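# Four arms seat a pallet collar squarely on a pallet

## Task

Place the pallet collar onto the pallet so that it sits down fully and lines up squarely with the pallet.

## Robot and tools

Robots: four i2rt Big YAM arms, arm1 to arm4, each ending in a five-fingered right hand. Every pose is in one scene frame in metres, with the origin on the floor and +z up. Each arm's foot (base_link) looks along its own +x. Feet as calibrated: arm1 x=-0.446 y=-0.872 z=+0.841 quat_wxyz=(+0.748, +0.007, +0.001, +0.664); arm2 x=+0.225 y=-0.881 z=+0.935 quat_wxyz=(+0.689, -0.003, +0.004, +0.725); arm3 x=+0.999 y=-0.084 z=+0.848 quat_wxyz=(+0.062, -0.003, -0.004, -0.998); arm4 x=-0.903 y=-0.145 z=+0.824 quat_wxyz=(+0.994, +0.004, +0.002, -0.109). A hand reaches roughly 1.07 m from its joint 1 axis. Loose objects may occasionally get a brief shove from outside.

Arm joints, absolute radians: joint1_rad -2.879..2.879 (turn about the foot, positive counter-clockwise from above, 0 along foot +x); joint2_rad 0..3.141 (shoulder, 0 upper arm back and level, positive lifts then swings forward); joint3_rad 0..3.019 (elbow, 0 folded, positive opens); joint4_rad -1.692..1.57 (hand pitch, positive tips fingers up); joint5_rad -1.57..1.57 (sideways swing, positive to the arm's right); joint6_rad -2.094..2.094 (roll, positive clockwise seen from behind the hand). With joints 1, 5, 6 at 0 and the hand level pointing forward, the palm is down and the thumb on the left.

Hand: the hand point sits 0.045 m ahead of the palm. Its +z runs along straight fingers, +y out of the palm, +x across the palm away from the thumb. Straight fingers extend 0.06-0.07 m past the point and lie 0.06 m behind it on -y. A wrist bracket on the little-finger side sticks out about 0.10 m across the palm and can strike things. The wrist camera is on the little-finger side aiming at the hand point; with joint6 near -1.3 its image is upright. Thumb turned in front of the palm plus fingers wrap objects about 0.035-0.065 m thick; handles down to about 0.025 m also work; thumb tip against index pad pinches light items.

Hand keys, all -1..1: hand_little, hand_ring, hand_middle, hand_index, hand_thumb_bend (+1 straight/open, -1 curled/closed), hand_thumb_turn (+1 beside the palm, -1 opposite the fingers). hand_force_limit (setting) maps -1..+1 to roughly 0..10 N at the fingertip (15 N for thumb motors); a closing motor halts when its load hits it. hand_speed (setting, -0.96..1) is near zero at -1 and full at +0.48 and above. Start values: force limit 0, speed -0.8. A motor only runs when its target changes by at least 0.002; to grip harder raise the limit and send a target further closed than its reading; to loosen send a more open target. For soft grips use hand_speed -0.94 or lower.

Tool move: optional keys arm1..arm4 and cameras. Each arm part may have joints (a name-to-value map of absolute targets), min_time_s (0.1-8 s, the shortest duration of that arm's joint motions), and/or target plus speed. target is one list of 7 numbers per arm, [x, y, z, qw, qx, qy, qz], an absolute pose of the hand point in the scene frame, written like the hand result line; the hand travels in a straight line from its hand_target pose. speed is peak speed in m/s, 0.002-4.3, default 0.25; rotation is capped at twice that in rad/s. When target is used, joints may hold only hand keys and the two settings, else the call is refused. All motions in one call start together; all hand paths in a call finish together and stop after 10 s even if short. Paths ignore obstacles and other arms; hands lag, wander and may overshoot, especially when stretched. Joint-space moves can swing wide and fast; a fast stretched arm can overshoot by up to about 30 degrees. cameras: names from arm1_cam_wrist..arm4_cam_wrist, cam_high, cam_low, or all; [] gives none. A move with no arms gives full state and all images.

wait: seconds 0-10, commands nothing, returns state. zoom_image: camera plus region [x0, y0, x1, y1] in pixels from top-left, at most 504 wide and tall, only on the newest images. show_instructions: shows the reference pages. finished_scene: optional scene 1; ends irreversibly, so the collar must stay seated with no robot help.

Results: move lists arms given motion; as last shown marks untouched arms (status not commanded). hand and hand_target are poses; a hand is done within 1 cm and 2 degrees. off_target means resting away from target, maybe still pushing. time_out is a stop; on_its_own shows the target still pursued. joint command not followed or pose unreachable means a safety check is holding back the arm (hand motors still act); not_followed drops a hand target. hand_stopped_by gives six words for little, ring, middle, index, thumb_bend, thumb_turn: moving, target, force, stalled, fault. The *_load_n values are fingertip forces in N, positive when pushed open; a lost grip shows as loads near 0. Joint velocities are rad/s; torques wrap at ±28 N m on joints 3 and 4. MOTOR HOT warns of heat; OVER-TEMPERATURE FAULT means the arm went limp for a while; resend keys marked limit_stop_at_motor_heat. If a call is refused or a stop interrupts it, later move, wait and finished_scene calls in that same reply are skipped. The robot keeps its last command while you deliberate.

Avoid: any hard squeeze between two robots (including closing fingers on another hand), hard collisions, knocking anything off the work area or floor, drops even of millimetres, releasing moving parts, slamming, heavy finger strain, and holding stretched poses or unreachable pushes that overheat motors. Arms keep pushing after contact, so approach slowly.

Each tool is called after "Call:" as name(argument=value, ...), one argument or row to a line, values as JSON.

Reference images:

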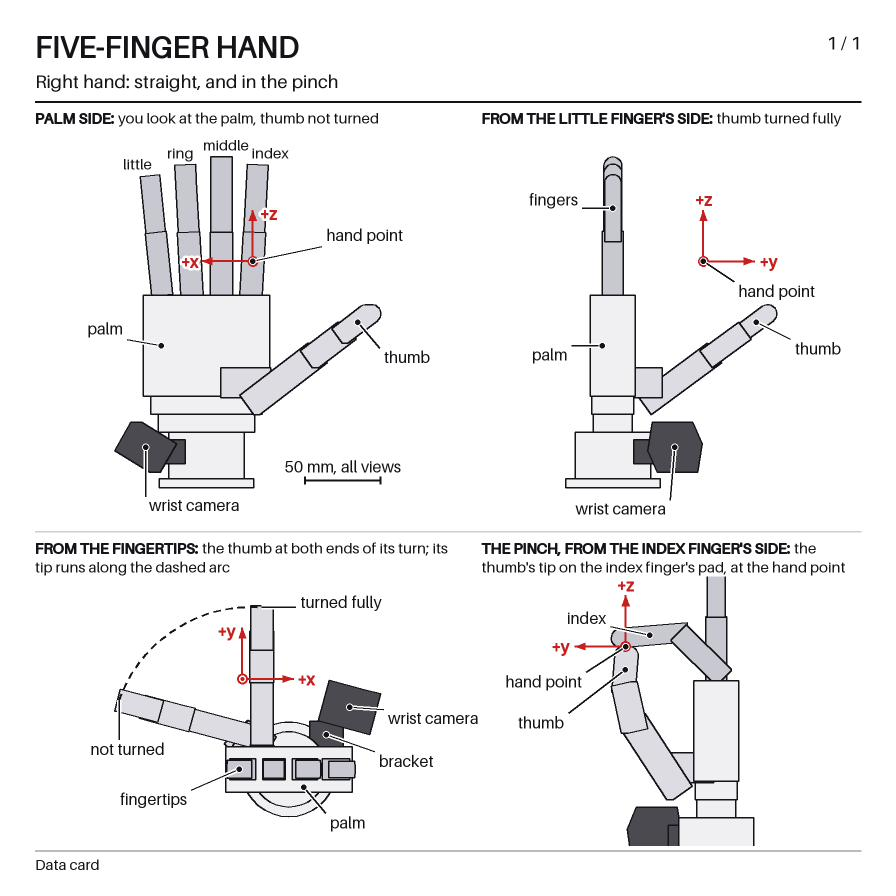

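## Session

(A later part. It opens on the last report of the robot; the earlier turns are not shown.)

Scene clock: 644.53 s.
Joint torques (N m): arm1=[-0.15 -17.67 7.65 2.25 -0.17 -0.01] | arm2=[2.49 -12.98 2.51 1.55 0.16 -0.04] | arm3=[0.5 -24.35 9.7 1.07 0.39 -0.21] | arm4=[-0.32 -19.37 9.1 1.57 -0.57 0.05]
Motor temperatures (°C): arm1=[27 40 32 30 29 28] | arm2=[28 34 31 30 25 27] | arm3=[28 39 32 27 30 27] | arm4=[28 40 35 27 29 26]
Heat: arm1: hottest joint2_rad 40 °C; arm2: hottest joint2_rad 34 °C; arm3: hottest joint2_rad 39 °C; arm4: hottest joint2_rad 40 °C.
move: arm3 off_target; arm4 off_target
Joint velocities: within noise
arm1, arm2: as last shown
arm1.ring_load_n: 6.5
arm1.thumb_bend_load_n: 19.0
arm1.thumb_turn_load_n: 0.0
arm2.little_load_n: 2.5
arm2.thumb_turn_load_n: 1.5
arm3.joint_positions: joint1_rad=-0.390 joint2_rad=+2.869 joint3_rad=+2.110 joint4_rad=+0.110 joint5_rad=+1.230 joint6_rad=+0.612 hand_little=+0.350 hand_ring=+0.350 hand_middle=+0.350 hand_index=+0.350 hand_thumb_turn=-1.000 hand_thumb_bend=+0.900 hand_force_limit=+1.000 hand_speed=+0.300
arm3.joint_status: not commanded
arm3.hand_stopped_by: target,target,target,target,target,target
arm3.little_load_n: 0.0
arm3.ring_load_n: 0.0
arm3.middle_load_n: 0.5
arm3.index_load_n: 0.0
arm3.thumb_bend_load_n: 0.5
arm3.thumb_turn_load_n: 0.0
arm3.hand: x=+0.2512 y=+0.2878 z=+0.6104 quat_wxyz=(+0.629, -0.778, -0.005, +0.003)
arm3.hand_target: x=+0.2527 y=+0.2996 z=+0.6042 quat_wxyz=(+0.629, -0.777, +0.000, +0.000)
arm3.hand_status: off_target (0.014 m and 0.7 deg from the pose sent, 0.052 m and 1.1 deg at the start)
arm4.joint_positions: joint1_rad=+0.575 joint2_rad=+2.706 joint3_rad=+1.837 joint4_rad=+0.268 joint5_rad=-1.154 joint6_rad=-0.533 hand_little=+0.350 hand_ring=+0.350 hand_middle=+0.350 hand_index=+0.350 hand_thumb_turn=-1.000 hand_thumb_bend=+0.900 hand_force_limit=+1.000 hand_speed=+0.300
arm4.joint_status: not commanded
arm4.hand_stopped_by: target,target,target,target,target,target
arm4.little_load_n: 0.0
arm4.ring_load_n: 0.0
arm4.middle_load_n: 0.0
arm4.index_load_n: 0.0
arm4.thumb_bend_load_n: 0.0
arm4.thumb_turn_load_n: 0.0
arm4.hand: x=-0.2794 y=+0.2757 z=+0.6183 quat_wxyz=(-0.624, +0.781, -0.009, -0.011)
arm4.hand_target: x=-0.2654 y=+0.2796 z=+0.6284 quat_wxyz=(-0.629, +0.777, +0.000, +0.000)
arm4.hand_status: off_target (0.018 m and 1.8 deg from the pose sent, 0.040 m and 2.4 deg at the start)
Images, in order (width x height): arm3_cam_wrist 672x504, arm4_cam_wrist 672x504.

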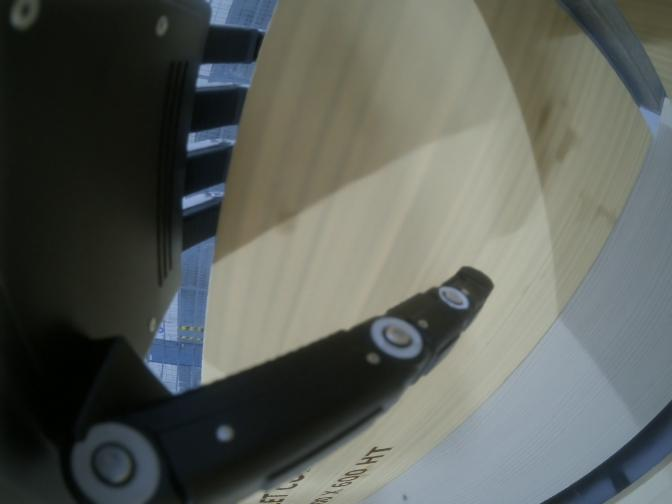

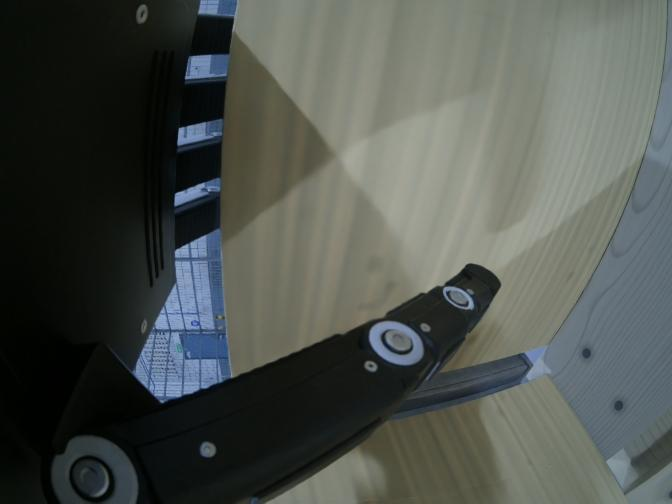

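Call:
move(
  arm3={"joints": {"hand_speed": -0.85, "hand_force_limit": 0.0, "hand_little": -0.5, "hand_ring": -0.5, "hand_middle": -0.5, "hand_index": -0.5, "hand_thumb_bend": 0.0}},
  arm4={"joints": {"hand_speed": -0.85, "hand_force_limit": 0.0, "hand_little": -0.5, "hand_ring": -0.5, "hand_middle": -0.5, "hand_index": -0.5, "hand_thumb_bend": 0.0}},
)

Call:
move(
  arm3={"joints": {"hand_force_limit": 1.0, "hand_little": -0.6, "hand_ring": -0.6, "hand_middle": -0.6, "hand_index": -0.6, "hand_thumb_bend": -0.1}},
  arm4={"joints": {"hand_force_limit": 1.0, "hand_little": -0.6, "hand_ring": -0.6, "hand_middle": -0.6, "hand_index": -0.6, "hand_thumb_bend": -0.1}},
  cameras=["arm3_cam_wrist", "arm4_cam_wrist", "cam_low"],
)

Scene clock: 648.53 s.
Joint torques (N m): arm1=[0.09 -18.14 7.64 1.99 -0.14 -0.03] | arm2=[2.37 -12.63 2.48 1.52 0.18 -0.03] | arm3=[1.14 -25 9.55 1.11 0.52 -0.17] | arm4=[-0.67 -19.43 8.87 1.58 -0.56 0.04]
Motor temperatures (°C): arm1=[27 40 32 30 29 28] | arm2=[28 34 31 30 25 27] | arm3=[28 39 32 27 30 27] | arm4=[28 40 35 27 29 26]
Heat: arm1: hottest joint2_rad 40 °C; arm2: hottest joint2_rad 34 °C; arm3: hottest joint2_rad 39 °C; arm4: hottest joint2_rad 40 °C.
move: arm3 off_target; arm4 off_target
Joint velocities: within noise
arm1, arm2: as last shown
arm1.ring_load_n: 7.0
arm2.little_load_n: 3.0
arm3.joint_positions: joint1_rad=-0.398 joint2_rad=+2.869 joint3_rad=+2.113 joint4_rad=+0.110 joint5_rad=+1.226 joint6_rad=+0.610 hand_little=-0.258 hand_ring=-0.216 hand_middle=-0.202 hand_index=-0.215 hand_thumb_turn=-1.000 hand_thumb_bend=+0.615 hand_force_limit=+0.000 hand_speed=-0.850
arm3.joint_status: hand_little off_target (ended at -0.258, target -0.500); hand_ring off_target (ended at -0.216, target -0.500); hand_middle off_target (ended at -0.202, target -0.500); hand_index off_target (ended at -0.215, target -0.500); hand_thumb_bend off_target (ended at +0.615, target +0.000); the others done
arm3.hand_stopped_by: force,force,force,force,force,target
arm3.little_load_n: 7.5
arm3.ring_load_n: 3.5
arm3.middle_load_n: 5.5
arm3.index_load_n: 6.0
arm3.thumb_bend_load_n: 9.5
arm3.thumb_turn_load_n: 0.5
arm3.hand: x=+0.2524 y=+0.2931 z=+0.6110 quat_wxyz=(+0.628, -0.778, -0.003, +0.002)
arm3.hand_target: x=+0.2527 y=+0.2997 z=+0.6042 quat_wxyz=(+0.629, -0.777, +0.000, +0.000)
arm3.hand_status: not commanded
arm4.joint_positions: joint1_rad=+0.579 joint2_rad=+2.706 joint3_rad=+1.840 joint4_rad=+0.268 joint5_rad=-1.155 joint6_rad=-0.533 hand_little=-0.259 hand_ring=-0.231 hand_middle=-0.203 hand_index=-0.231 hand_thumb_turn=-1.000 hand_thumb_bend=+0.598 hand_force_limit=+0.000 hand_speed=-0.850
arm4.joint_status: hand_little off_target (ended at -0.259, target -0.500); hand_ring off_target (ended at -0.231, target -0.500); hand_middle off_target (ended at -0.203, target -0.500); hand_index off_target (ended at -0.231, target -0.500); hand_thumb_bend off_target (ended at +0.598, target +0.000); the others done
arm4.hand_stopped_by: force,force,force,force,force,target
arm4.little_load_n: 5.0
arm4.ring_load_n: 6.5
arm4.middle_load_n: 4.0
arm4.index_load_n: 6.5
arm4.thumb_bend_load_n: 8.5
arm4.thumb_turn_load_n: 0.0
arm4.hand: x=-0.2795 y=+0.2783 z=+0.6195 quat_wxyz=(-0.625, +0.781, -0.007, -0.011)
arm4.hand_target: x=-0.2655 y=+0.2796 z=+0.6284 quat_wxyz=(-0.629, +0.777, +0.000, +0.000)
arm4.hand_status: not commanded
pictures: none

Scene clock: 649.17 s.
Joint torques (N m): arm1=[0.32 -17.79 7.62 2.04 -0.18 -0.06] | arm2=[2.2 -12.75 2.5 1.63 0.16 -0.05] | arm3=[1.08 -24.41 9.44 1.02 0.64 -0.19] | arm4=[-0.79 -19.43 8.76 1.58 -0.54 0.05]
Motor temperatures (°C): arm1=[27 40 32 30 29 28] | arm2=[28 34 31 30 25 27] | arm3=[28 39 32 27 30 27] | arm4=[28 40 35 27 29 26]
Heat: arm1: hottest joint2_rad 40 °C; arm2: hottest joint2_rad 34 °C; arm3: hottest joint2_rad 39 °C; arm4: hottest joint2_rad 40 °C.
move: arm3 off_target; arm4 off_target
Joint velocities: within noise
arm1, arm2: as last shown
arm1.middle_load_n: 6.5
arm1.thumb_bend_load_n: 19.5
arm2.little_load_n: 2.5
arm3.joint_positions: joint1_rad=-0.399 joint2_rad=+2.869 joint3_rad=+2.113 joint4_rad=+0.110 joint5_rad=+1.223 joint6_rad=+0.610 hand_little=-0.283 hand_ring=-0.251 hand_middle=-0.225 hand_index=-0.239 hand_thumb_turn=-1.000 hand_thumb_bend=+0.613 hand_force_limit=+1.000 hand_speed=-0.850
arm3.joint_status: hand_little off_target (ended at -0.283, target -0.600); hand_ring off_target (ended at -0.251, target -0.600); hand_middle off_target (ended at -0.225, target -0.600); hand_index off_target (ended at -0.239, target -0.600); hand_thumb_bend off_target (ended at +0.613, target -0.100); the others done
arm3.hand_stopped_by: force,force,force,force,force,target
arm3.little_load_n: 9.0
arm3.ring_load_n: 11.0
arm3.middle_load_n: 9.5
arm3.index_load_n: 9.5
arm3.thumb_bend_load_n: 17.0
arm3.thumb_turn_load_n: 0.5
arm3.hand: x=+0.2524 y=+0.2938 z=+0.6108 quat_wxyz=(+0.627, -0.779, -0.003, +0.002)
arm3.hand_target: x=+0.2528 y=+0.2997 z=+0.6042 quat_wxyz=(+0.629, -0.777, +0.000, +0.000)
arm3.hand_status: not commanded
arm4.joint_positions: joint1_rad=+0.580 joint2_rad=+2.706 joint3_rad=+1.842 joint4_rad=+0.268 joint5_rad=-1.155 joint6_rad=-0.533 hand_little=-0.311 hand_ring=-0.269 hand_middle=-0.241 hand_index=-0.254 hand_thumb_turn=-1.000 hand_thumb_bend=+0.586 hand_force_limit=+1.000 hand_speed=-0.850
arm4.joint_status: hand_little off_target (ended at -0.311, target -0.600); hand_ring off_target (ended at -0.269, target -0.600); hand_middle off_target (ended at -0.241, target -0.600); hand_index off_target (ended at -0.254, target -0.600); hand_thumb_bend off_target (ended at +0.586, target -0.100); the others done
arm4.hand_stopped_by: force,force,force,force,force,target
arm4.little_load_n: 12.5
arm4.ring_load_n: 10.5
arm4.middle_load_n: 10.5
arm4.index_load_n: 8.0
arm4.thumb_bend_load_n: 15.0
arm4.thumb_turn_load_n: 0.0
arm4.hand: x=-0.2795 y=+0.2795 z=+0.6201 quat_wxyz=(-0.625, +0.781, -0.005, -0.011)
arm4.hand_target: x=-0.2656 y=+0.2798 z=+0.6283 quat_wxyz=(-0.629, +0.777, +0.000, +0.000)
arm4.hand_status: not commanded
Images, in order (width x height): arm3_cam_wrist 672x504, arm4_cam_wrist 672x504, cam_low 672x504.

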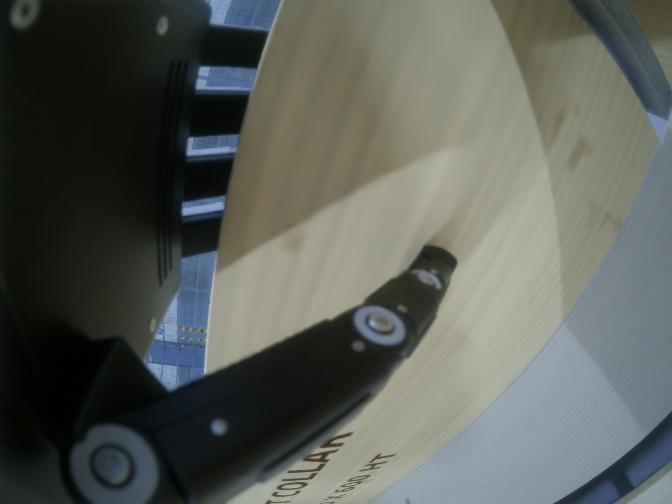

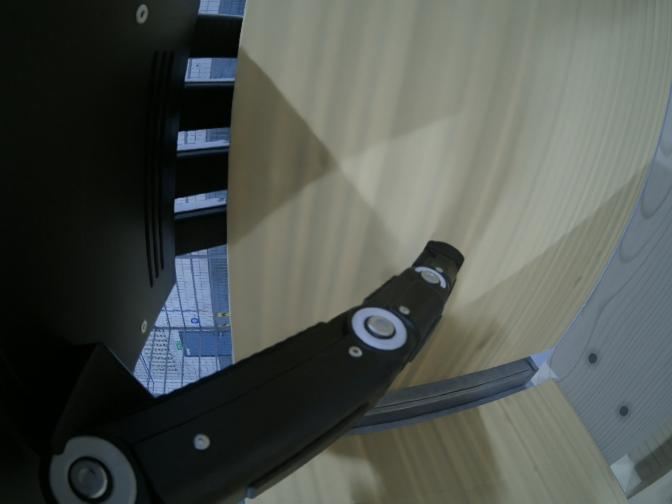

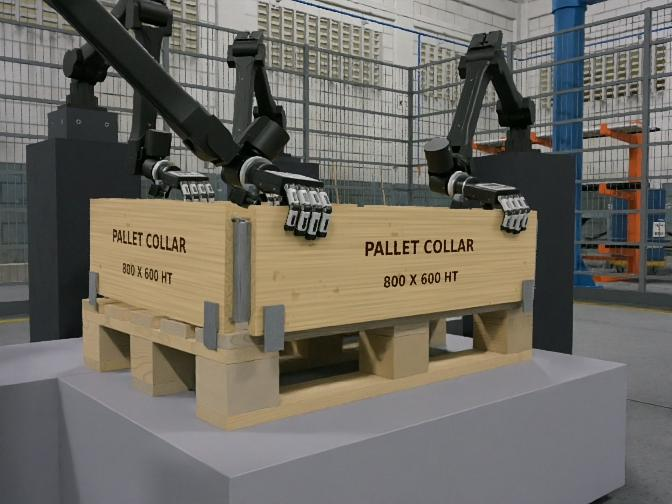

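Call:
zoom_image(
  camera="cam_low",
  region=[180, 285, 300, 375],
)

Call:
move(
  arm1={"target": [-0.088, -0.265, 0.638, 0.629, -0.776, -0.034, 0.028], "speed": 0.05},
  arm2={"target": [0.137, -0.258, 0.636, 0.629, -0.776, -0.034, 0.028], "speed": 0.05},
  arm3={"target": [0.252, 0.275, 0.625, 0.629, -0.777, 0, 0], "speed": 0.05},
  arm4={"target": [-0.268, 0.255, 0.648, 0.629, -0.777, 0, 0], "speed": 0.05},
  cameras=["cam_low"],
)

Call:
zoom_image(
  camera="cam_low",
  region=[180, 285, 300, 375],
)

Scaled by 4.200 from the camera's image (finer frame: 960x720).

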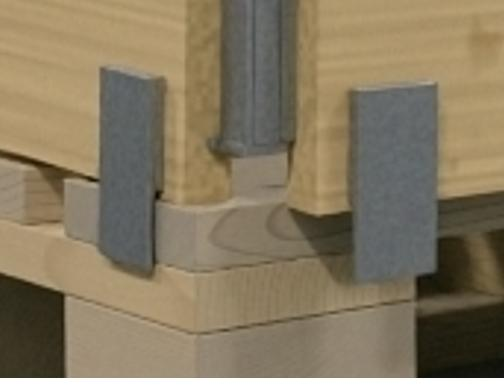

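Scene clock: 650.67 s.
Joint torques (N m): arm1=[2.08 -16.91 11.37 1.57 0.53 -0.03] | arm2=[2.37 -13.22 6.13 0.02 0.07 -0.08] | arm3=[4.13 -27.99 5.94 0.18 1.77 -0.08] | arm4=[-3.55 -23.18 4.92 0.73 -1.39 0.22]
Motor temperatures (°C): arm1=[27 40 32 30 29 28] | arm2=[28 34 31 30 25 27] | arm3=[28 39 32 27 30 27] | arm4=[28 40 35 27 29 26]
Heat: arm1: hottest joint2_rad 40 °C; arm2: hottest joint2_rad 34 °C; arm3: hottest joint2_rad 39 °C; arm4: hottest joint2_rad 40 °C.
move: arm1 off_target; arm2 off_target; arm3 off_target; arm4 off_target
Joint velocities: within noise
arm1.joint_positions: joint1_rad=-0.668 joint2_rad=+2.540 joint3_rad=+1.313 joint4_rad=+0.873 joint5_rad=-0.836 joint6_rad=-0.243 hand_little=-0.229 hand_ring=-0.185 hand_middle=-0.145 hand_index=-0.130 hand_thumb_turn=-1.000 hand_thumb_bend=+0.440 hand_force_limit=+0.800 hand_speed=-0.850
arm1.joint_status: not commanded
arm1.hand_stopped_by: force,force,force,force,force,target
arm1.little_load_n: 3.5
arm1.ring_load_n: 6.0
arm1.middle_load_n: 5.5
arm1.index_load_n: 6.0
arm1.thumb_bend_load_n: 20.5
arm1.thumb_turn_load_n: 0.0
arm1.hand: x=-0.0891 y=-0.2959 z=+0.6427 quat_wxyz=(-0.622, +0.782, +0.019, -0.036)
arm1.hand_target: x=-0.0897 y=-0.2670 z=+0.6400 quat_wxyz=(-0.629, +0.776, +0.034, -0.028)
arm1.hand_status: off_target (0.031 m and 2.3 deg from the pose sent, 0.033 m and 1.4 deg at the start)
arm2.joint_positions: joint1_rad=+0.047 joint2_rad=+2.766 joint3_rad=+1.067 joint4_rad=+1.470 joint5_rad=+0.003 joint6_rad=-0.005 hand_little=-0.325 hand_ring=-0.269 hand_middle=-0.227 hand_index=-0.240 hand_thumb_turn=-1.000 hand_thumb_bend=+0.591 hand_force_limit=+0.800 hand_speed=-0.850
arm2.joint_status: not commanded
arm2.hand_stopped_by: force,force,force,force,force,target
arm2.little_load_n: 1.0
arm2.ring_load_n: 3.0
arm2.middle_load_n: 4.0
arm2.index_load_n: 7.5
arm2.thumb_bend_load_n: 16.5
arm2.thumb_turn_load_n: 1.0
arm2.hand: x=+0.1368 y=-0.2913 z=+0.6371 quat_wxyz=(-0.617, +0.785, +0.038, -0.028)
arm2.hand_target: x=+0.1376 y=-0.2602 z=+0.6390 quat_wxyz=(-0.629, +0.776, +0.034, -0.028)
arm2.hand_status: off_target (0.033 m and 1.8 deg from the pose sent, 0.035 m and 1.4 deg at the start)
arm3.joint_positions: joint1_rad=-0.399 joint2_rad=+2.854 joint3_rad=+2.098 joint4_rad=+0.085 joint5_rad=+1.216 joint6_rad=+0.657 hand_little=-0.283 hand_ring=-0.251 hand_middle=-0.225 hand_index=-0.239 hand_thumb_turn=-1.000 hand_thumb_bend=+0.614 hand_force_limit=+1.000 hand_speed=-0.850
arm3.joint_status: not commanded
arm3.hand_stopped_by: force,force,force,force,force,target
arm3.little_load_n: 6.5
arm3.ring_load_n: 9.5
arm3.middle_load_n: 8.0
arm3.index_load_n: 7.5
arm3.thumb_bend_load_n: 20.0
arm3.thumb_turn_load_n: 0.0
arm3.hand: x=+0.2527 y=+0.2929 z=+0.6138 quat_wxyz=(+0.623, -0.782, +0.006, +0.010)
arm3.hand_target: x=+0.2513 y=+0.2756 z=+0.6245 quat_wxyz=(+0.630, -0.777, +0.000, +0.000)
arm3.hand_status: off_target (0.021 m and 1.6 deg from the pose sent, 0.023 m and 0.5 deg at the start)
arm4.joint_positions: joint1_rad=+0.581 joint2_rad=+2.693 joint3_rad=+1.827 joint4_rad=+0.254 joint5_rad=-1.157 joint6_rad=-0.594 hand_little=-0.311 hand_ring=-0.269 hand_middle=-0.241 hand_index=-0.254 hand_thumb_turn=-1.000 hand_thumb_bend=+0.586 hand_force_limit=+1.000 hand_speed=-0.850
arm4.joint_status: not commanded
arm4.hand_stopped_by: force,force,force,force,force,target
arm4.little_load_n: 9.0
arm4.ring_load_n: 9.0
arm4.middle_load_n: 10.5
arm4.index_load_n: 8.0
arm4.thumb_bend_load_n: 16.0
arm4.thumb_turn_load_n: 0.5
arm4.hand: x=-0.2804 y=+0.2782 z=+0.6211 quat_wxyz=(-0.623, +0.782, +0.014, +0.001)
arm4.hand_target: x=-0.2676 y=+0.2561 z=+0.6466 quat_wxyz=(-0.629, +0.777, +0.000, +0.000)
arm4.hand_status: off_target (0.038 m and 1.8 deg from the pose sent, 0.039 m and 1.6 deg at the start)
Images, in order (width x height): cam_low 672x504.

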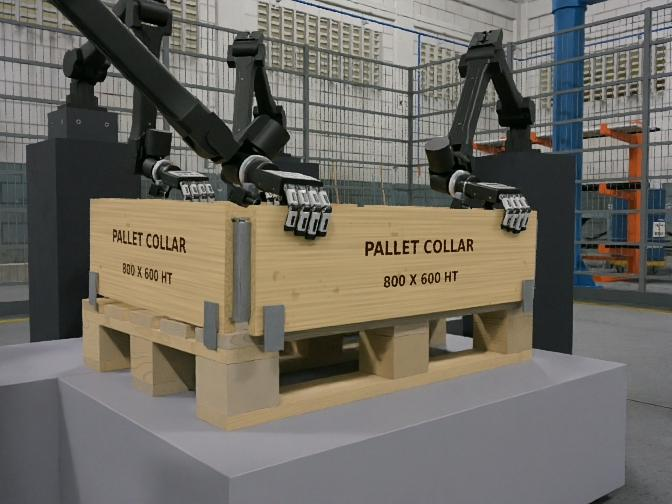

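Scaled by 4.200 from the camera's image (finer frame: 960x720).

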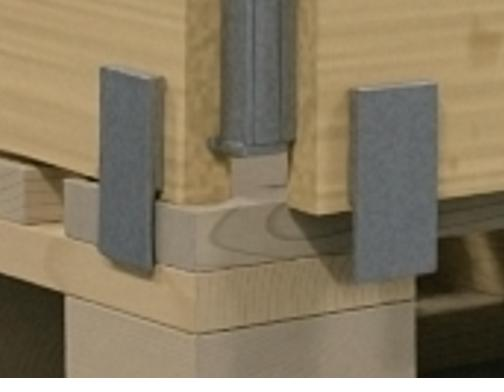

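Call:
move(
  arm1={"target": [-0.088, -0.25, 0.638, 0.629, -0.776, -0.034, 0.028], "speed": 0.05},
  arm2={"target": [0.137, -0.245, 0.636, 0.629, -0.776, -0.034, 0.028], "speed": 0.05},
  arm3={"target": [0.252, 0.25, 0.66, 0.629, -0.777, 0, 0], "speed": 0.05},
  arm4={"target": [-0.28, 0.23, 0.67, 0.629, -0.777, 0, 0], "speed": 0.05},
  cameras=["cam_low"],
)

Call:
zoom_image(
  camera="cam_low",
  region=[180, 285, 300, 375],
)

Scene clock: 652.50 s.
Joint torques (N m): arm1=[3.14 -16.03 13.23 1.74 0.91 -0.14] | arm2=[1.96 -13.16 7.76 0.08 0.16 -0.24] | arm3=[6.3 -30.56 5.39 -0.53 2.96 -0.56] | arm4=[-6.3 -24.76 3.28 -0.17 -2.44 0.88]
Motor temperatures (°C): arm1=[27 39 32 30 29 28] | arm2=[28 34 31 30 25 27] | arm3=[28 39 32 27 31 27] | arm4=[28 40 35 27 30 26]
Heat: arm1: hottest joint2_rad 39 °C; arm2: hottest joint2_rad 34 °C; arm3: hottest joint2_rad 39 °C; arm4: hottest joint2_rad 40 °C.
move: arm1 off_target; arm2 off_target; arm3 off_target; arm4 off_target
Joint velocities: within noise
arm1.joint_positions: joint1_rad=-0.668 joint2_rad=+2.540 joint3_rad=+1.321 joint4_rad=+0.856 joint5_rad=-0.830 joint6_rad=-0.220 hand_little=-0.229 hand_ring=-0.185 hand_middle=-0.145 hand_index=-0.130 hand_thumb_turn=-1.000 hand_thumb_bend=+0.440 hand_force_limit=+0.800 hand_speed=-0.850
arm1.joint_status: not commanded
arm1.hand_stopped_by: force,force,force,force,force,target
arm1.little_load_n: 3.0
arm1.ring_load_n: 5.0
arm1.middle_load_n: 3.5
arm1.index_load_n: 3.0
arm1.thumb_bend_load_n: 22.0
arm1.thumb_turn_load_n: 1.0
arm1.hand: x=-0.0880 y=-0.2944 z=+0.6429 quat_wxyz=(-0.619, +0.784, +0.006, -0.044)
arm1.hand_target: x=-0.0913 y=-0.2539 z=+0.6416 quat_wxyz=(-0.630, +0.775, +0.033, -0.028)
arm1.hand_status: off_target (0.045 m and 4.0 deg from the pose sent, 0.046 m and 2.3 deg at the start)
arm2.joint_positions: joint1_rad=+0.044 joint2_rad=+2.758 joint3_rad=+1.071 joint4_rad=+1.434 joint5_rad=-0.001 joint6_rad=+0.008 hand_little=-0.325 hand_ring=-0.269 hand_middle=-0.227 hand_index=-0.240 hand_thumb_turn=-1.000 hand_thumb_bend=+0.591 hand_force_limit=+0.800 hand_speed=-0.850
arm2.joint_status: not commanded
arm2.hand_stopped_by: force,force,force,force,force,target
arm2.little_load_n: 0.0
arm2.ring_load_n: 1.5
arm2.middle_load_n: 3.0
arm2.index_load_n: 5.5
arm2.thumb_bend_load_n: 17.0
arm2.thumb_turn_load_n: 0.0
arm2.hand: x=+0.1363 y=-0.2903 z=+0.6345 quat_wxyz=(-0.608, +0.793, +0.034, -0.033)
arm2.hand_target: x=+0.1376 y=-0.2489 z=+0.6408 quat_wxyz=(-0.629, +0.776, +0.034, -0.028)
arm2.hand_status: off_target (0.045 m and 3.1 deg from the pose sent, 0.046 m and 1.8 deg at the start)
arm3.joint_positions: joint1_rad=-0.405 joint2_rad=+2.817 joint3_rad=+2.052 joint4_rad=+0.019 joint5_rad=+1.205 joint6_rad=+0.776 hand_little=-0.283 hand_ring=-0.251 hand_middle=-0.225 hand_index=-0.239 hand_thumb_turn=-1.000 hand_thumb_bend=+0.614 hand_force_limit=+1.000 hand_speed=-0.850
arm3.joint_status: not commanded
arm3.hand_stopped_by: force,force,force,force,force,target
arm3.little_load_n: 11.0
arm3.ring_load_n: 11.5
arm3.middle_load_n: 8.5
arm3.index_load_n: 3.0
arm3.thumb_bend_load_n: 19.0
arm3.thumb_turn_load_n: 2.0
arm3.hand: x=+0.2611 y=+0.2925 z=+0.6176 quat_wxyz=(+0.612, -0.790, +0.030, +0.020)
arm3.hand_target: x=+0.2486 y=+0.2533 z=+0.6561 quat_wxyz=(+0.629, -0.777, +0.001, +0.001)
arm3.hand_status: off_target (0.061 m and 4.8 deg from the pose sent, 0.063 m and 1.6 deg at the start)
arm4.joint_positions: joint1_rad=+0.587 joint2_rad=+2.645 joint3_rad=+1.757 joint4_rad=+0.254 joint5_rad=-1.148 joint6_rad=-0.700 hand_little=-0.311 hand_ring=-0.269 hand_middle=-0.241 hand_index=-0.254 hand_thumb_turn=-1.000 hand_thumb_bend=+0.586 hand_force_limit=+1.000 hand_speed=-0.850
arm4.joint_status: not commanded
arm4.hand_stopped_by: force,force,force,force,force,target
arm4.little_load_n: 6.5
arm4.ring_load_n: 9.0
arm4.middle_load_n: 12.5
arm4.index_load_n: 12.0
arm4.thumb_bend_load_n: 14.0
arm4.thumb_turn_load_n: -0.5
arm4.hand: x=-0.2890 y=+0.2760 z=+0.6282 quat_wxyz=(-0.618, +0.784, +0.050, +0.027)
arm4.hand_target: x=-0.2778 y=+0.2341 z=+0.6658 quat_wxyz=(-0.629, +0.777, +0.002, +0.001)
arm4.hand_status: off_target (0.063 m and 6.7 deg from the pose sent, 0.069 m and 1.8 deg at the start)
Images, in order (width x height): cam_low 672x504.

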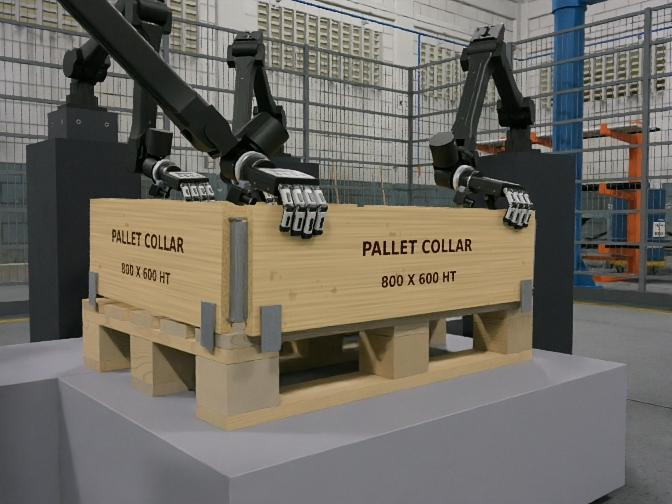

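Scaled by 4.200 from the camera's image (finer frame: 960x720).

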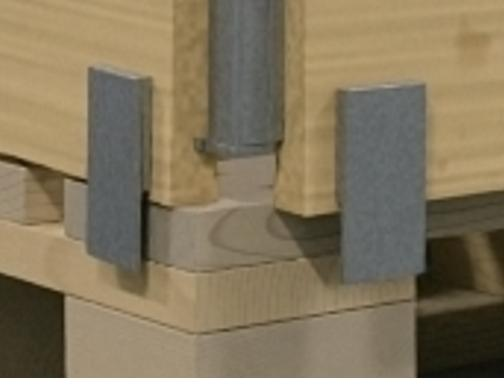

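Call:
zoom_image(
  camera="cam_low",
  region=[450, 265, 570, 355],
)

Call:
zoom_image(
  camera="cam_low",
  region=[60, 245, 180, 335],
)

Scaled by 4.200 from the camera's image (finer frame: 960x720).

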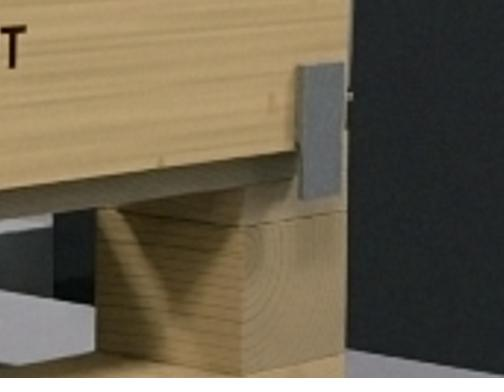

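Scaled by 4.200 from the camera's image (finer frame: 960x720).

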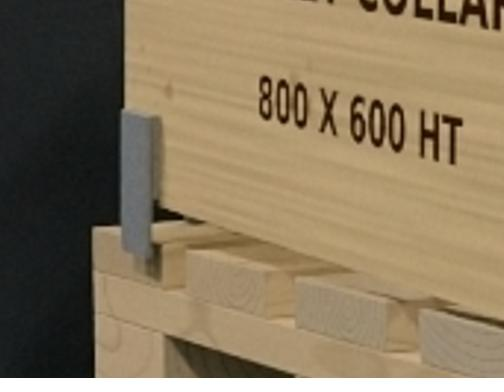

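Call:
wait(
  seconds=0.3,
  cameras=["arm1_cam_wrist","arm2_cam_wrist","arm3_cam_wrist","arm4_cam_wrist","cam_high","cam_low"],
)

Scene clock: 653.77 s.
Joint torques (N m): arm1=[3.08 -15.97 13.24 1.78 0.87 -0.14] | arm2=[2.14 -13.33 7.69 0.1 0.18 -0.22] | arm3=[6.48 -31.21 5.15 -0.51 2.96 -0.54] | arm4=[-6.36 -24.7 3.26 -0.17 -2.44 0.88]
Motor temperatures (°C): arm1=[27 39 33 30 29 28] | arm2=[28 34 32 30 25 27] | arm3=[28 39 32 27 31 27] | arm4=[28 40 35 27 30 26]
Heat: arm1: hottest joint2_rad 39 °C; arm2: hottest joint2_rad 34 °C; arm3: hottest joint2_rad 39 °C; arm4: hottest joint2_rad 40 °C.
Joint velocities: within noise
arm1.joint_positions: joint1_rad=-0.668 joint2_rad=+2.540 joint3_rad=+1.321 joint4_rad=+0.856 joint5_rad=-0.830 joint6_rad=-0.220 hand_little=-0.229 hand_ring=-0.185 hand_middle=-0.145 hand_index=-0.130 hand_thumb_turn=-1.000 hand_thumb_bend=+0.440 hand_force_limit=+0.800 hand_speed=-0.850
arm1.joint_status: not commanded
arm1.hand_stopped_by: force,force,force,force,force,target
arm1.little_load_n: 3.0
arm1.ring_load_n: 5.0
arm1.middle_load_n: 3.5
arm1.index_load_n: 3.0
arm1.thumb_bend_load_n: 22.0
arm1.thumb_turn_load_n: 1.0
arm1.hand: x=-0.0880 y=-0.2944 z=+0.6429 quat_wxyz=(-0.619, +0.784, +0.006, -0.044)
arm1.hand_target: x=-0.0913 y=-0.2539 z=+0.6416 quat_wxyz=(-0.630, +0.775, +0.033, -0.028)
arm1.hand_status: off_target (0.045 m and 4.0 deg from the pose sent, 0.046 m and 2.3 deg at the start)
arm2.joint_positions: joint1_rad=+0.044 joint2_rad=+2.758 joint3_rad=+1.071 joint4_rad=+1.434 joint5_rad=-0.001 joint6_rad=+0.008 hand_little=-0.325 hand_ring=-0.269 hand_middle=-0.227 hand_index=-0.240 hand_thumb_turn=-1.000 hand_thumb_bend=+0.591 hand_force_limit=+0.800 hand_speed=-0.850
arm2.joint_status: not commanded
arm2.hand_stopped_by: force,force,force,force,force,target
arm2.little_load_n: 0.0
arm2.ring_load_n: 1.5
arm2.middle_load_n: 3.0
arm2.index_load_n: 6.0
arm2.thumb_bend_load_n: 17.0
arm2.thumb_turn_load_n: 0.0
arm2.hand: x=+0.1363 y=-0.2903 z=+0.6345 quat_wxyz=(-0.608, +0.793, +0.034, -0.033)
arm2.hand_target: x=+0.1376 y=-0.2489 z=+0.6408 quat_wxyz=(-0.629, +0.776, +0.034, -0.028)
arm2.hand_status: off_target (0.045 m and 3.1 deg from the pose sent, 0.046 m and 1.8 deg at the start)
arm3.joint_positions: joint1_rad=-0.405 joint2_rad=+2.817 joint3_rad=+2.052 joint4_rad=+0.019 joint5_rad=+1.205 joint6_rad=+0.776 hand_little=-0.283 hand_ring=-0.251 hand_middle=-0.225 hand_index=-0.239 hand_thumb_turn=-1.000 hand_thumb_bend=+0.614 hand_force_limit=+1.000 hand_speed=-0.850
arm3.joint_status: not commanded
arm3.hand_stopped_by: force,force,force,force,force,target
arm3.little_load_n: 11.0
arm3.ring_load_n: 11.5
arm3.middle_load_n: 8.5
arm3.index_load_n: 3.5
arm3.thumb_bend_load_n: 19.0
arm3.thumb_turn_load_n: 2.0
arm3.hand: x=+0.2612 y=+0.2925 z=+0.6175 quat_wxyz=(+0.612, -0.790, +0.029, +0.020)
arm3.hand_target: x=+0.2486 y=+0.2533 z=+0.6560 quat_wxyz=(+0.629, -0.777, +0.000, +0.001)
arm3.hand_status: off_target (0.061 m and 4.8 deg from the pose sent, 0.063 m and 1.6 deg at the start)
arm4.joint_positions: joint1_rad=+0.587 joint2_rad=+2.645 joint3_rad=+1.757 joint4_rad=+0.254 joint5_rad=-1.148 joint6_rad=-0.700 hand_little=-0.311 hand_ring=-0.269 hand_middle=-0.241 hand_index=-0.254 hand_thumb_turn=-1.000 hand_thumb_bend=+0.586 hand_force_limit=+1.000 hand_speed=-0.850
arm4.joint_status: not commanded
arm4.hand_stopped_by: force,force,force,force,force,target
arm4.little_load_n: 7.0
arm4.ring_load_n: 9.0
arm4.middle_load_n: 13.0
arm4.index_load_n: 12.0
arm4.thumb_bend_load_n: 14.0
arm4.thumb_turn_load_n: -0.5
arm4.hand: x=-0.2890 y=+0.2760 z=+0.6282 quat_wxyz=(-0.618, +0.784, +0.050, +0.027)
arm4.hand_target: x=-0.2778 y=+0.2341 z=+0.6658 quat_wxyz=(-0.629, +0.777, +0.002, +0.001)
arm4.hand_status: off_target (0.063 m and 6.7 deg from the pose sent, 0.069 m and 1.8 deg at the start)
wait: 0.30 s; at rest from the start
Images, in order (width x height): arm1_cam_wrist 672x504, arm2_cam_wrist 672x504, arm3_cam_wrist 672x504, arm4_cam_wrist 672x504, cam_high 672x504, cam_low 672x504.

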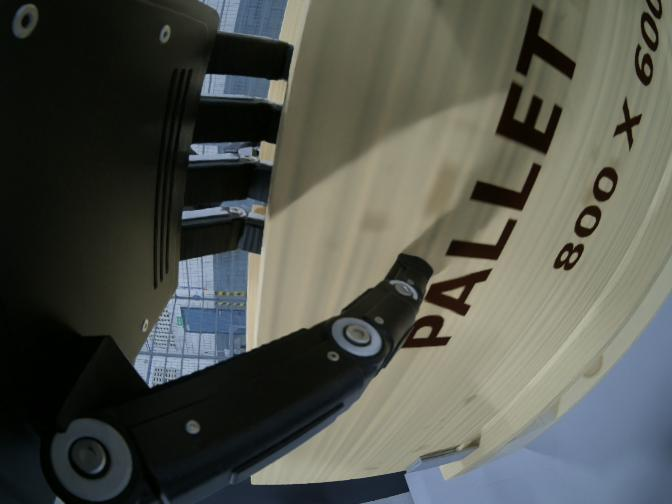

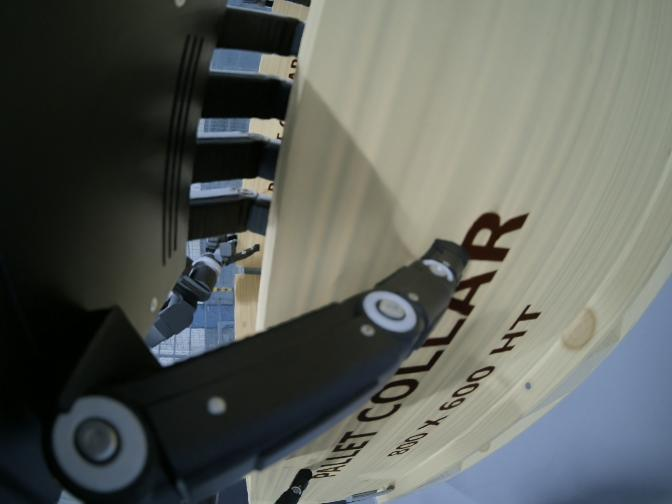

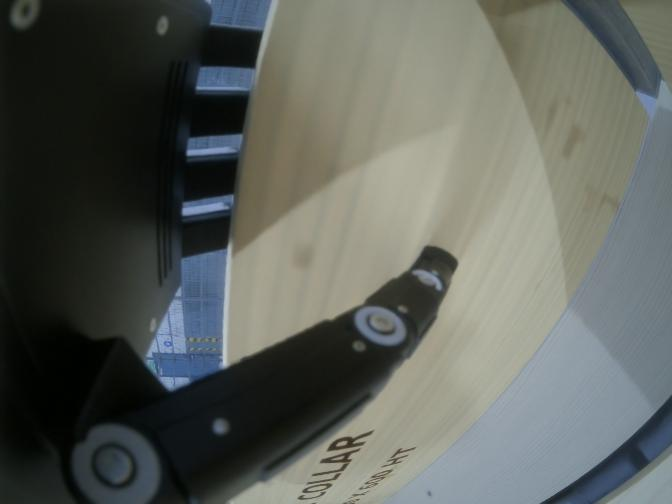

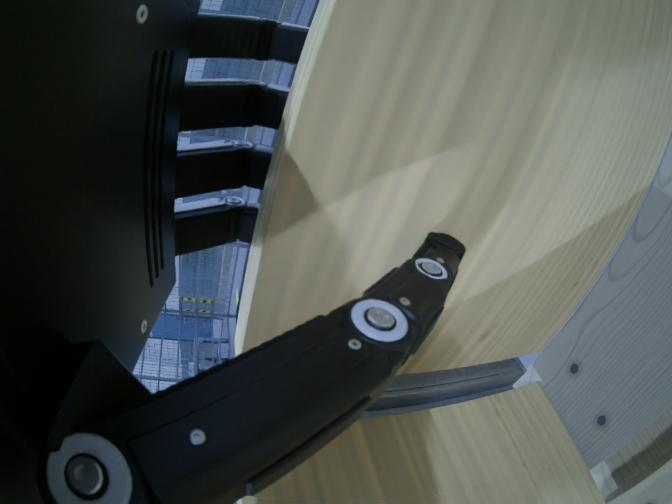

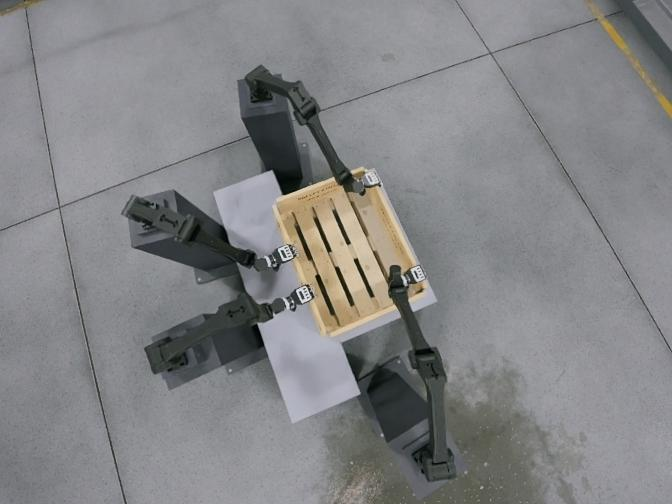

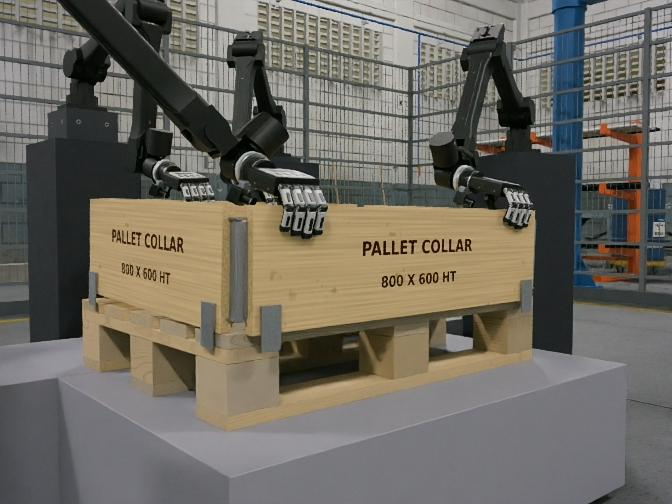

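Call:
zoom_image(
  camera="cam_high",
  region=[265, 160, 445, 345],
)

Call:
zoom_image(
  camera="cam_low",
  region=[75, 180, 315, 360],
)

Scaled by 2.724 from the camera's image (finer frame: 960x720).

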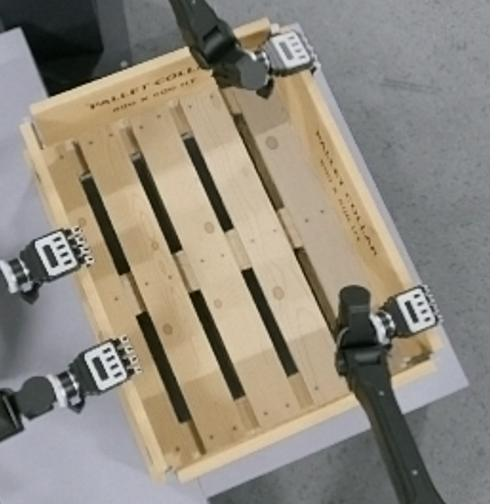

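Scaled by 2.100 from the camera's image (finer frame: 960x720).

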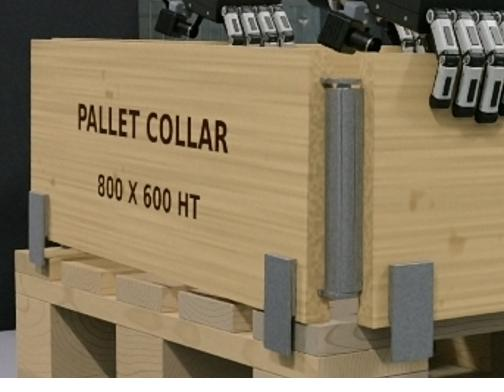

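Call:
move(
  arm1={"target": [-0.09, -0.285, 0.638, 0.629, -0.776, -0.034, 0.028], "speed": 0.04},
  arm2={"target": [0.135, -0.28, 0.636, 0.629, -0.776, -0.034, 0.028], "speed": 0.04},
  arm3={"target": [0.252, 0.25, 0.675, 0.629, -0.777, 0, 0], "speed": 0.04},
  arm4={"target": [-0.29, 0.23, 0.69, 0.629, -0.777, 0, 0], "speed": 0.04},
  cameras=["cam_low", "arm4_cam_wrist"],
)

Call:
zoom_image(
  camera="cam_low",
  region=[180, 285, 300, 375],
)

Call:
zoom_image(
  camera="cam_low",
  region=[450, 265, 570, 355],
)

Call:
zoom_image(
  camera="cam_low",
  region=[60, 245, 180, 335],
)

Scene clock: 656.33 s.
Joint torques (N m): arm1=[1.14 -16.62 7.17 2.45 0.33 -0.32] | arm2=[3.14 -12.63 3.49 1.83 0.38 -0.19] | arm3=[6.36 -30.74 5.65 -0.35 3.01 -0.61] | arm4=[-6.12 -24.47 3.56 0.06 -2.35 0.92]
Motor temperatures (°C): arm1=[27 39 33 30 29 28] | arm2=[28 34 32 30 25 27] | arm3=[28 40 32 27 33 27] | arm4=[28 40 35 27 31 26]
Heat: arm1: hottest joint2_rad 39 °C; arm2: hottest joint2_rad 34 °C; arm3: hottest joint2_rad 40 °C; arm4: hottest joint2_rad 40 °C.
move: arm1 off_target; arm2 off_target; arm3 off_target; arm4 off_target
Joint velocities: within noise
arm1.joint_positions: joint1_rad=-0.678 joint2_rad=+2.540 joint3_rad=+1.315 joint4_rad=+0.865 joint5_rad=-0.852 joint6_rad=-0.221 hand_little=-0.229 hand_ring=-0.185 hand_middle=-0.145 hand_index=-0.130 hand_thumb_turn=-1.000 hand_thumb_bend=+0.440 hand_force_limit=+0.800 hand_speed=-0.850
arm1.joint_status: not commanded
arm1.hand_stopped_by: force,force,force,force,force,target
arm1.little_load_n: 1.0
arm1.ring_load_n: 4.5
arm1.middle_load_n: 4.5
arm1.index_load_n: 4.0
arm1.thumb_bend_load_n: 20.5
arm1.thumb_turn_load_n: 3.0
arm1.hand: x=-0.0875 y=-0.2996 z=+0.6436 quat_wxyz=(-0.621, +0.782, +0.010, -0.048)
arm1.hand_target: x=-0.0906 y=-0.2856 z=+0.6387 quat_wxyz=(-0.629, +0.776, +0.034, -0.028)
arm1.hand_status: off_target (0.016 m and 3.8 deg from the pose sent, 0.011 m and 4.0 deg at the start)
arm2.joint_positions: joint1_rad=+0.044 joint2_rad=+2.768 joint3_rad=+1.060 joint4_rad=+1.471 joint5_rad=+0.005 joint6_rad=+0.008 hand_little=-0.325 hand_ring=-0.269 hand_middle=-0.227 hand_index=-0.240 hand_thumb_turn=-1.000 hand_thumb_bend=+0.591 hand_force_limit=+0.800 hand_speed=-0.850
arm2.joint_status: not commanded
arm2.hand_stopped_by: force,force,force,force,force,target
arm2.little_load_n: 0.0
arm2.ring_load_n: 2.5
arm2.middle_load_n: 3.0
arm2.index_load_n: 6.0
arm2.thumb_bend_load_n: 17.0
arm2.thumb_turn_load_n: 0.0
arm2.hand: x=+0.1380 y=-0.2950 z=+0.6356 quat_wxyz=(-0.614, +0.788, +0.032, -0.031)
arm2.hand_target: x=+0.1349 y=-0.2808 z=+0.6365 quat_wxyz=(-0.629, +0.776, +0.034, -0.028)
arm2.hand_status: off_target (0.015 m and 2.2 deg from the pose sent, 0.010 m and 3.2 deg at the start)
arm3.joint_positions: joint1_rad=-0.404 joint2_rad=+2.794 joint3_rad=+2.030 joint4_rad=-0.003 joint5_rad=+1.202 joint6_rad=+0.794 hand_little=-0.283 hand_ring=-0.251 hand_middle=-0.225 hand_index=-0.240 hand_thumb_turn=-1.000 hand_thumb_bend=+0.614 hand_force_limit=+1.000 hand_speed=-0.850
arm3.joint_status: not commanded
arm3.hand_stopped_by: force,force,force,force,force,target
arm3.little_load_n: 8.5
arm3.ring_load_n: 10.0
arm3.middle_load_n: 7.5
arm3.index_load_n: 2.0
arm3.thumb_bend_load_n: 18.0
arm3.thumb_turn_load_n: 3.5
arm3.hand: x=+0.2636 y=+0.2910 z=+0.6242 quat_wxyz=(+0.609, -0.792, +0.030, +0.019)
arm3.hand_target: x=+0.2483 y=+0.2533 z=+0.6705 quat_wxyz=(+0.629, -0.777, +0.001, +0.001)
arm3.hand_status: off_target (0.066 m and 5.0 deg from the pose sent, 0.072 m and 4.8 deg at the start)
arm4.joint_positions: joint1_rad=+0.590 joint2_rad=+2.586 joint3_rad=+1.691 joint4_rad=+0.254 joint5_rad=-1.147 joint6_rad=-0.701 hand_little=-0.311 hand_ring=-0.269 hand_middle=-0.241 hand_index=-0.254 hand_thumb_turn=-1.000 hand_thumb_bend=+0.586 hand_force_limit=+1.000 hand_speed=-0.850
arm4.joint_status: not commanded
arm4.hand_stopped_by: force,force,force,force,force,target
arm4.little_load_n: 4.5
arm4.ring_load_n: 8.0
arm4.middle_load_n: 12.0
arm4.index_load_n: 11.5
arm4.thumb_bend_load_n: 13.5
arm4.thumb_turn_load_n: -1.0
arm4.hand: x=-0.3002 y=+0.2732 z=+0.6469 quat_wxyz=(-0.617, +0.785, +0.049, +0.023)
arm4.hand_target: x=-0.2881 y=+0.2337 z=+0.6860 quat_wxyz=(-0.629, +0.778, +0.002, +0.000)
arm4.hand_status: off_target (0.062 m and 6.4 deg from the pose sent, 0.077 m and 6.7 deg at the start)
pictures: arm4_cam_wrist, cam_low
Images, in order (width x height): arm4_cam_wrist 672x504, cam_low 672x504.

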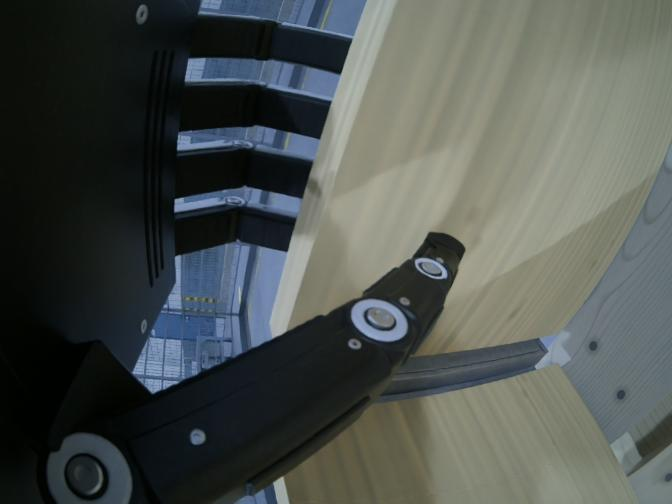

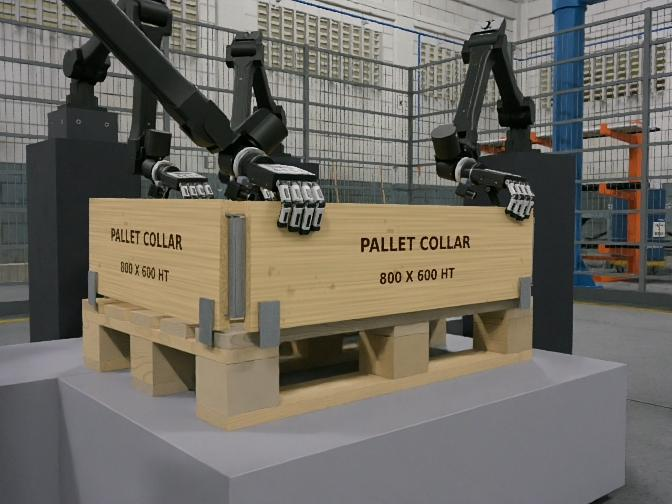

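Scaled by 4.200 from the camera's image (finer frame: 960x720).

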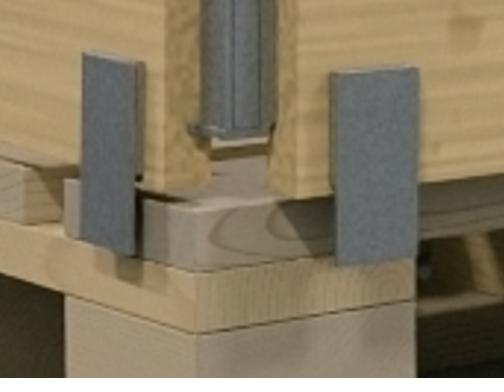

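Scaled by 4.200 from the camera's image (finer frame: 960x720).

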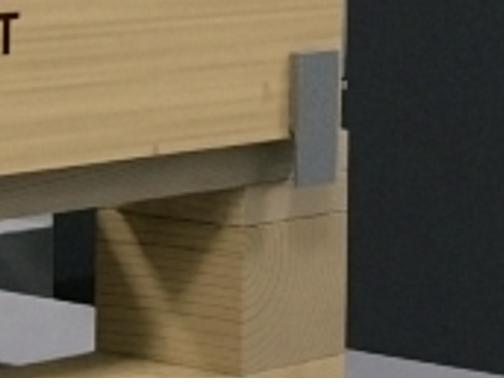

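Scaled by 4.200 from the camera's image (finer frame: 960x720).

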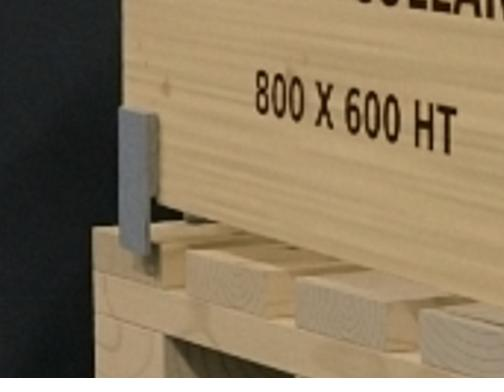

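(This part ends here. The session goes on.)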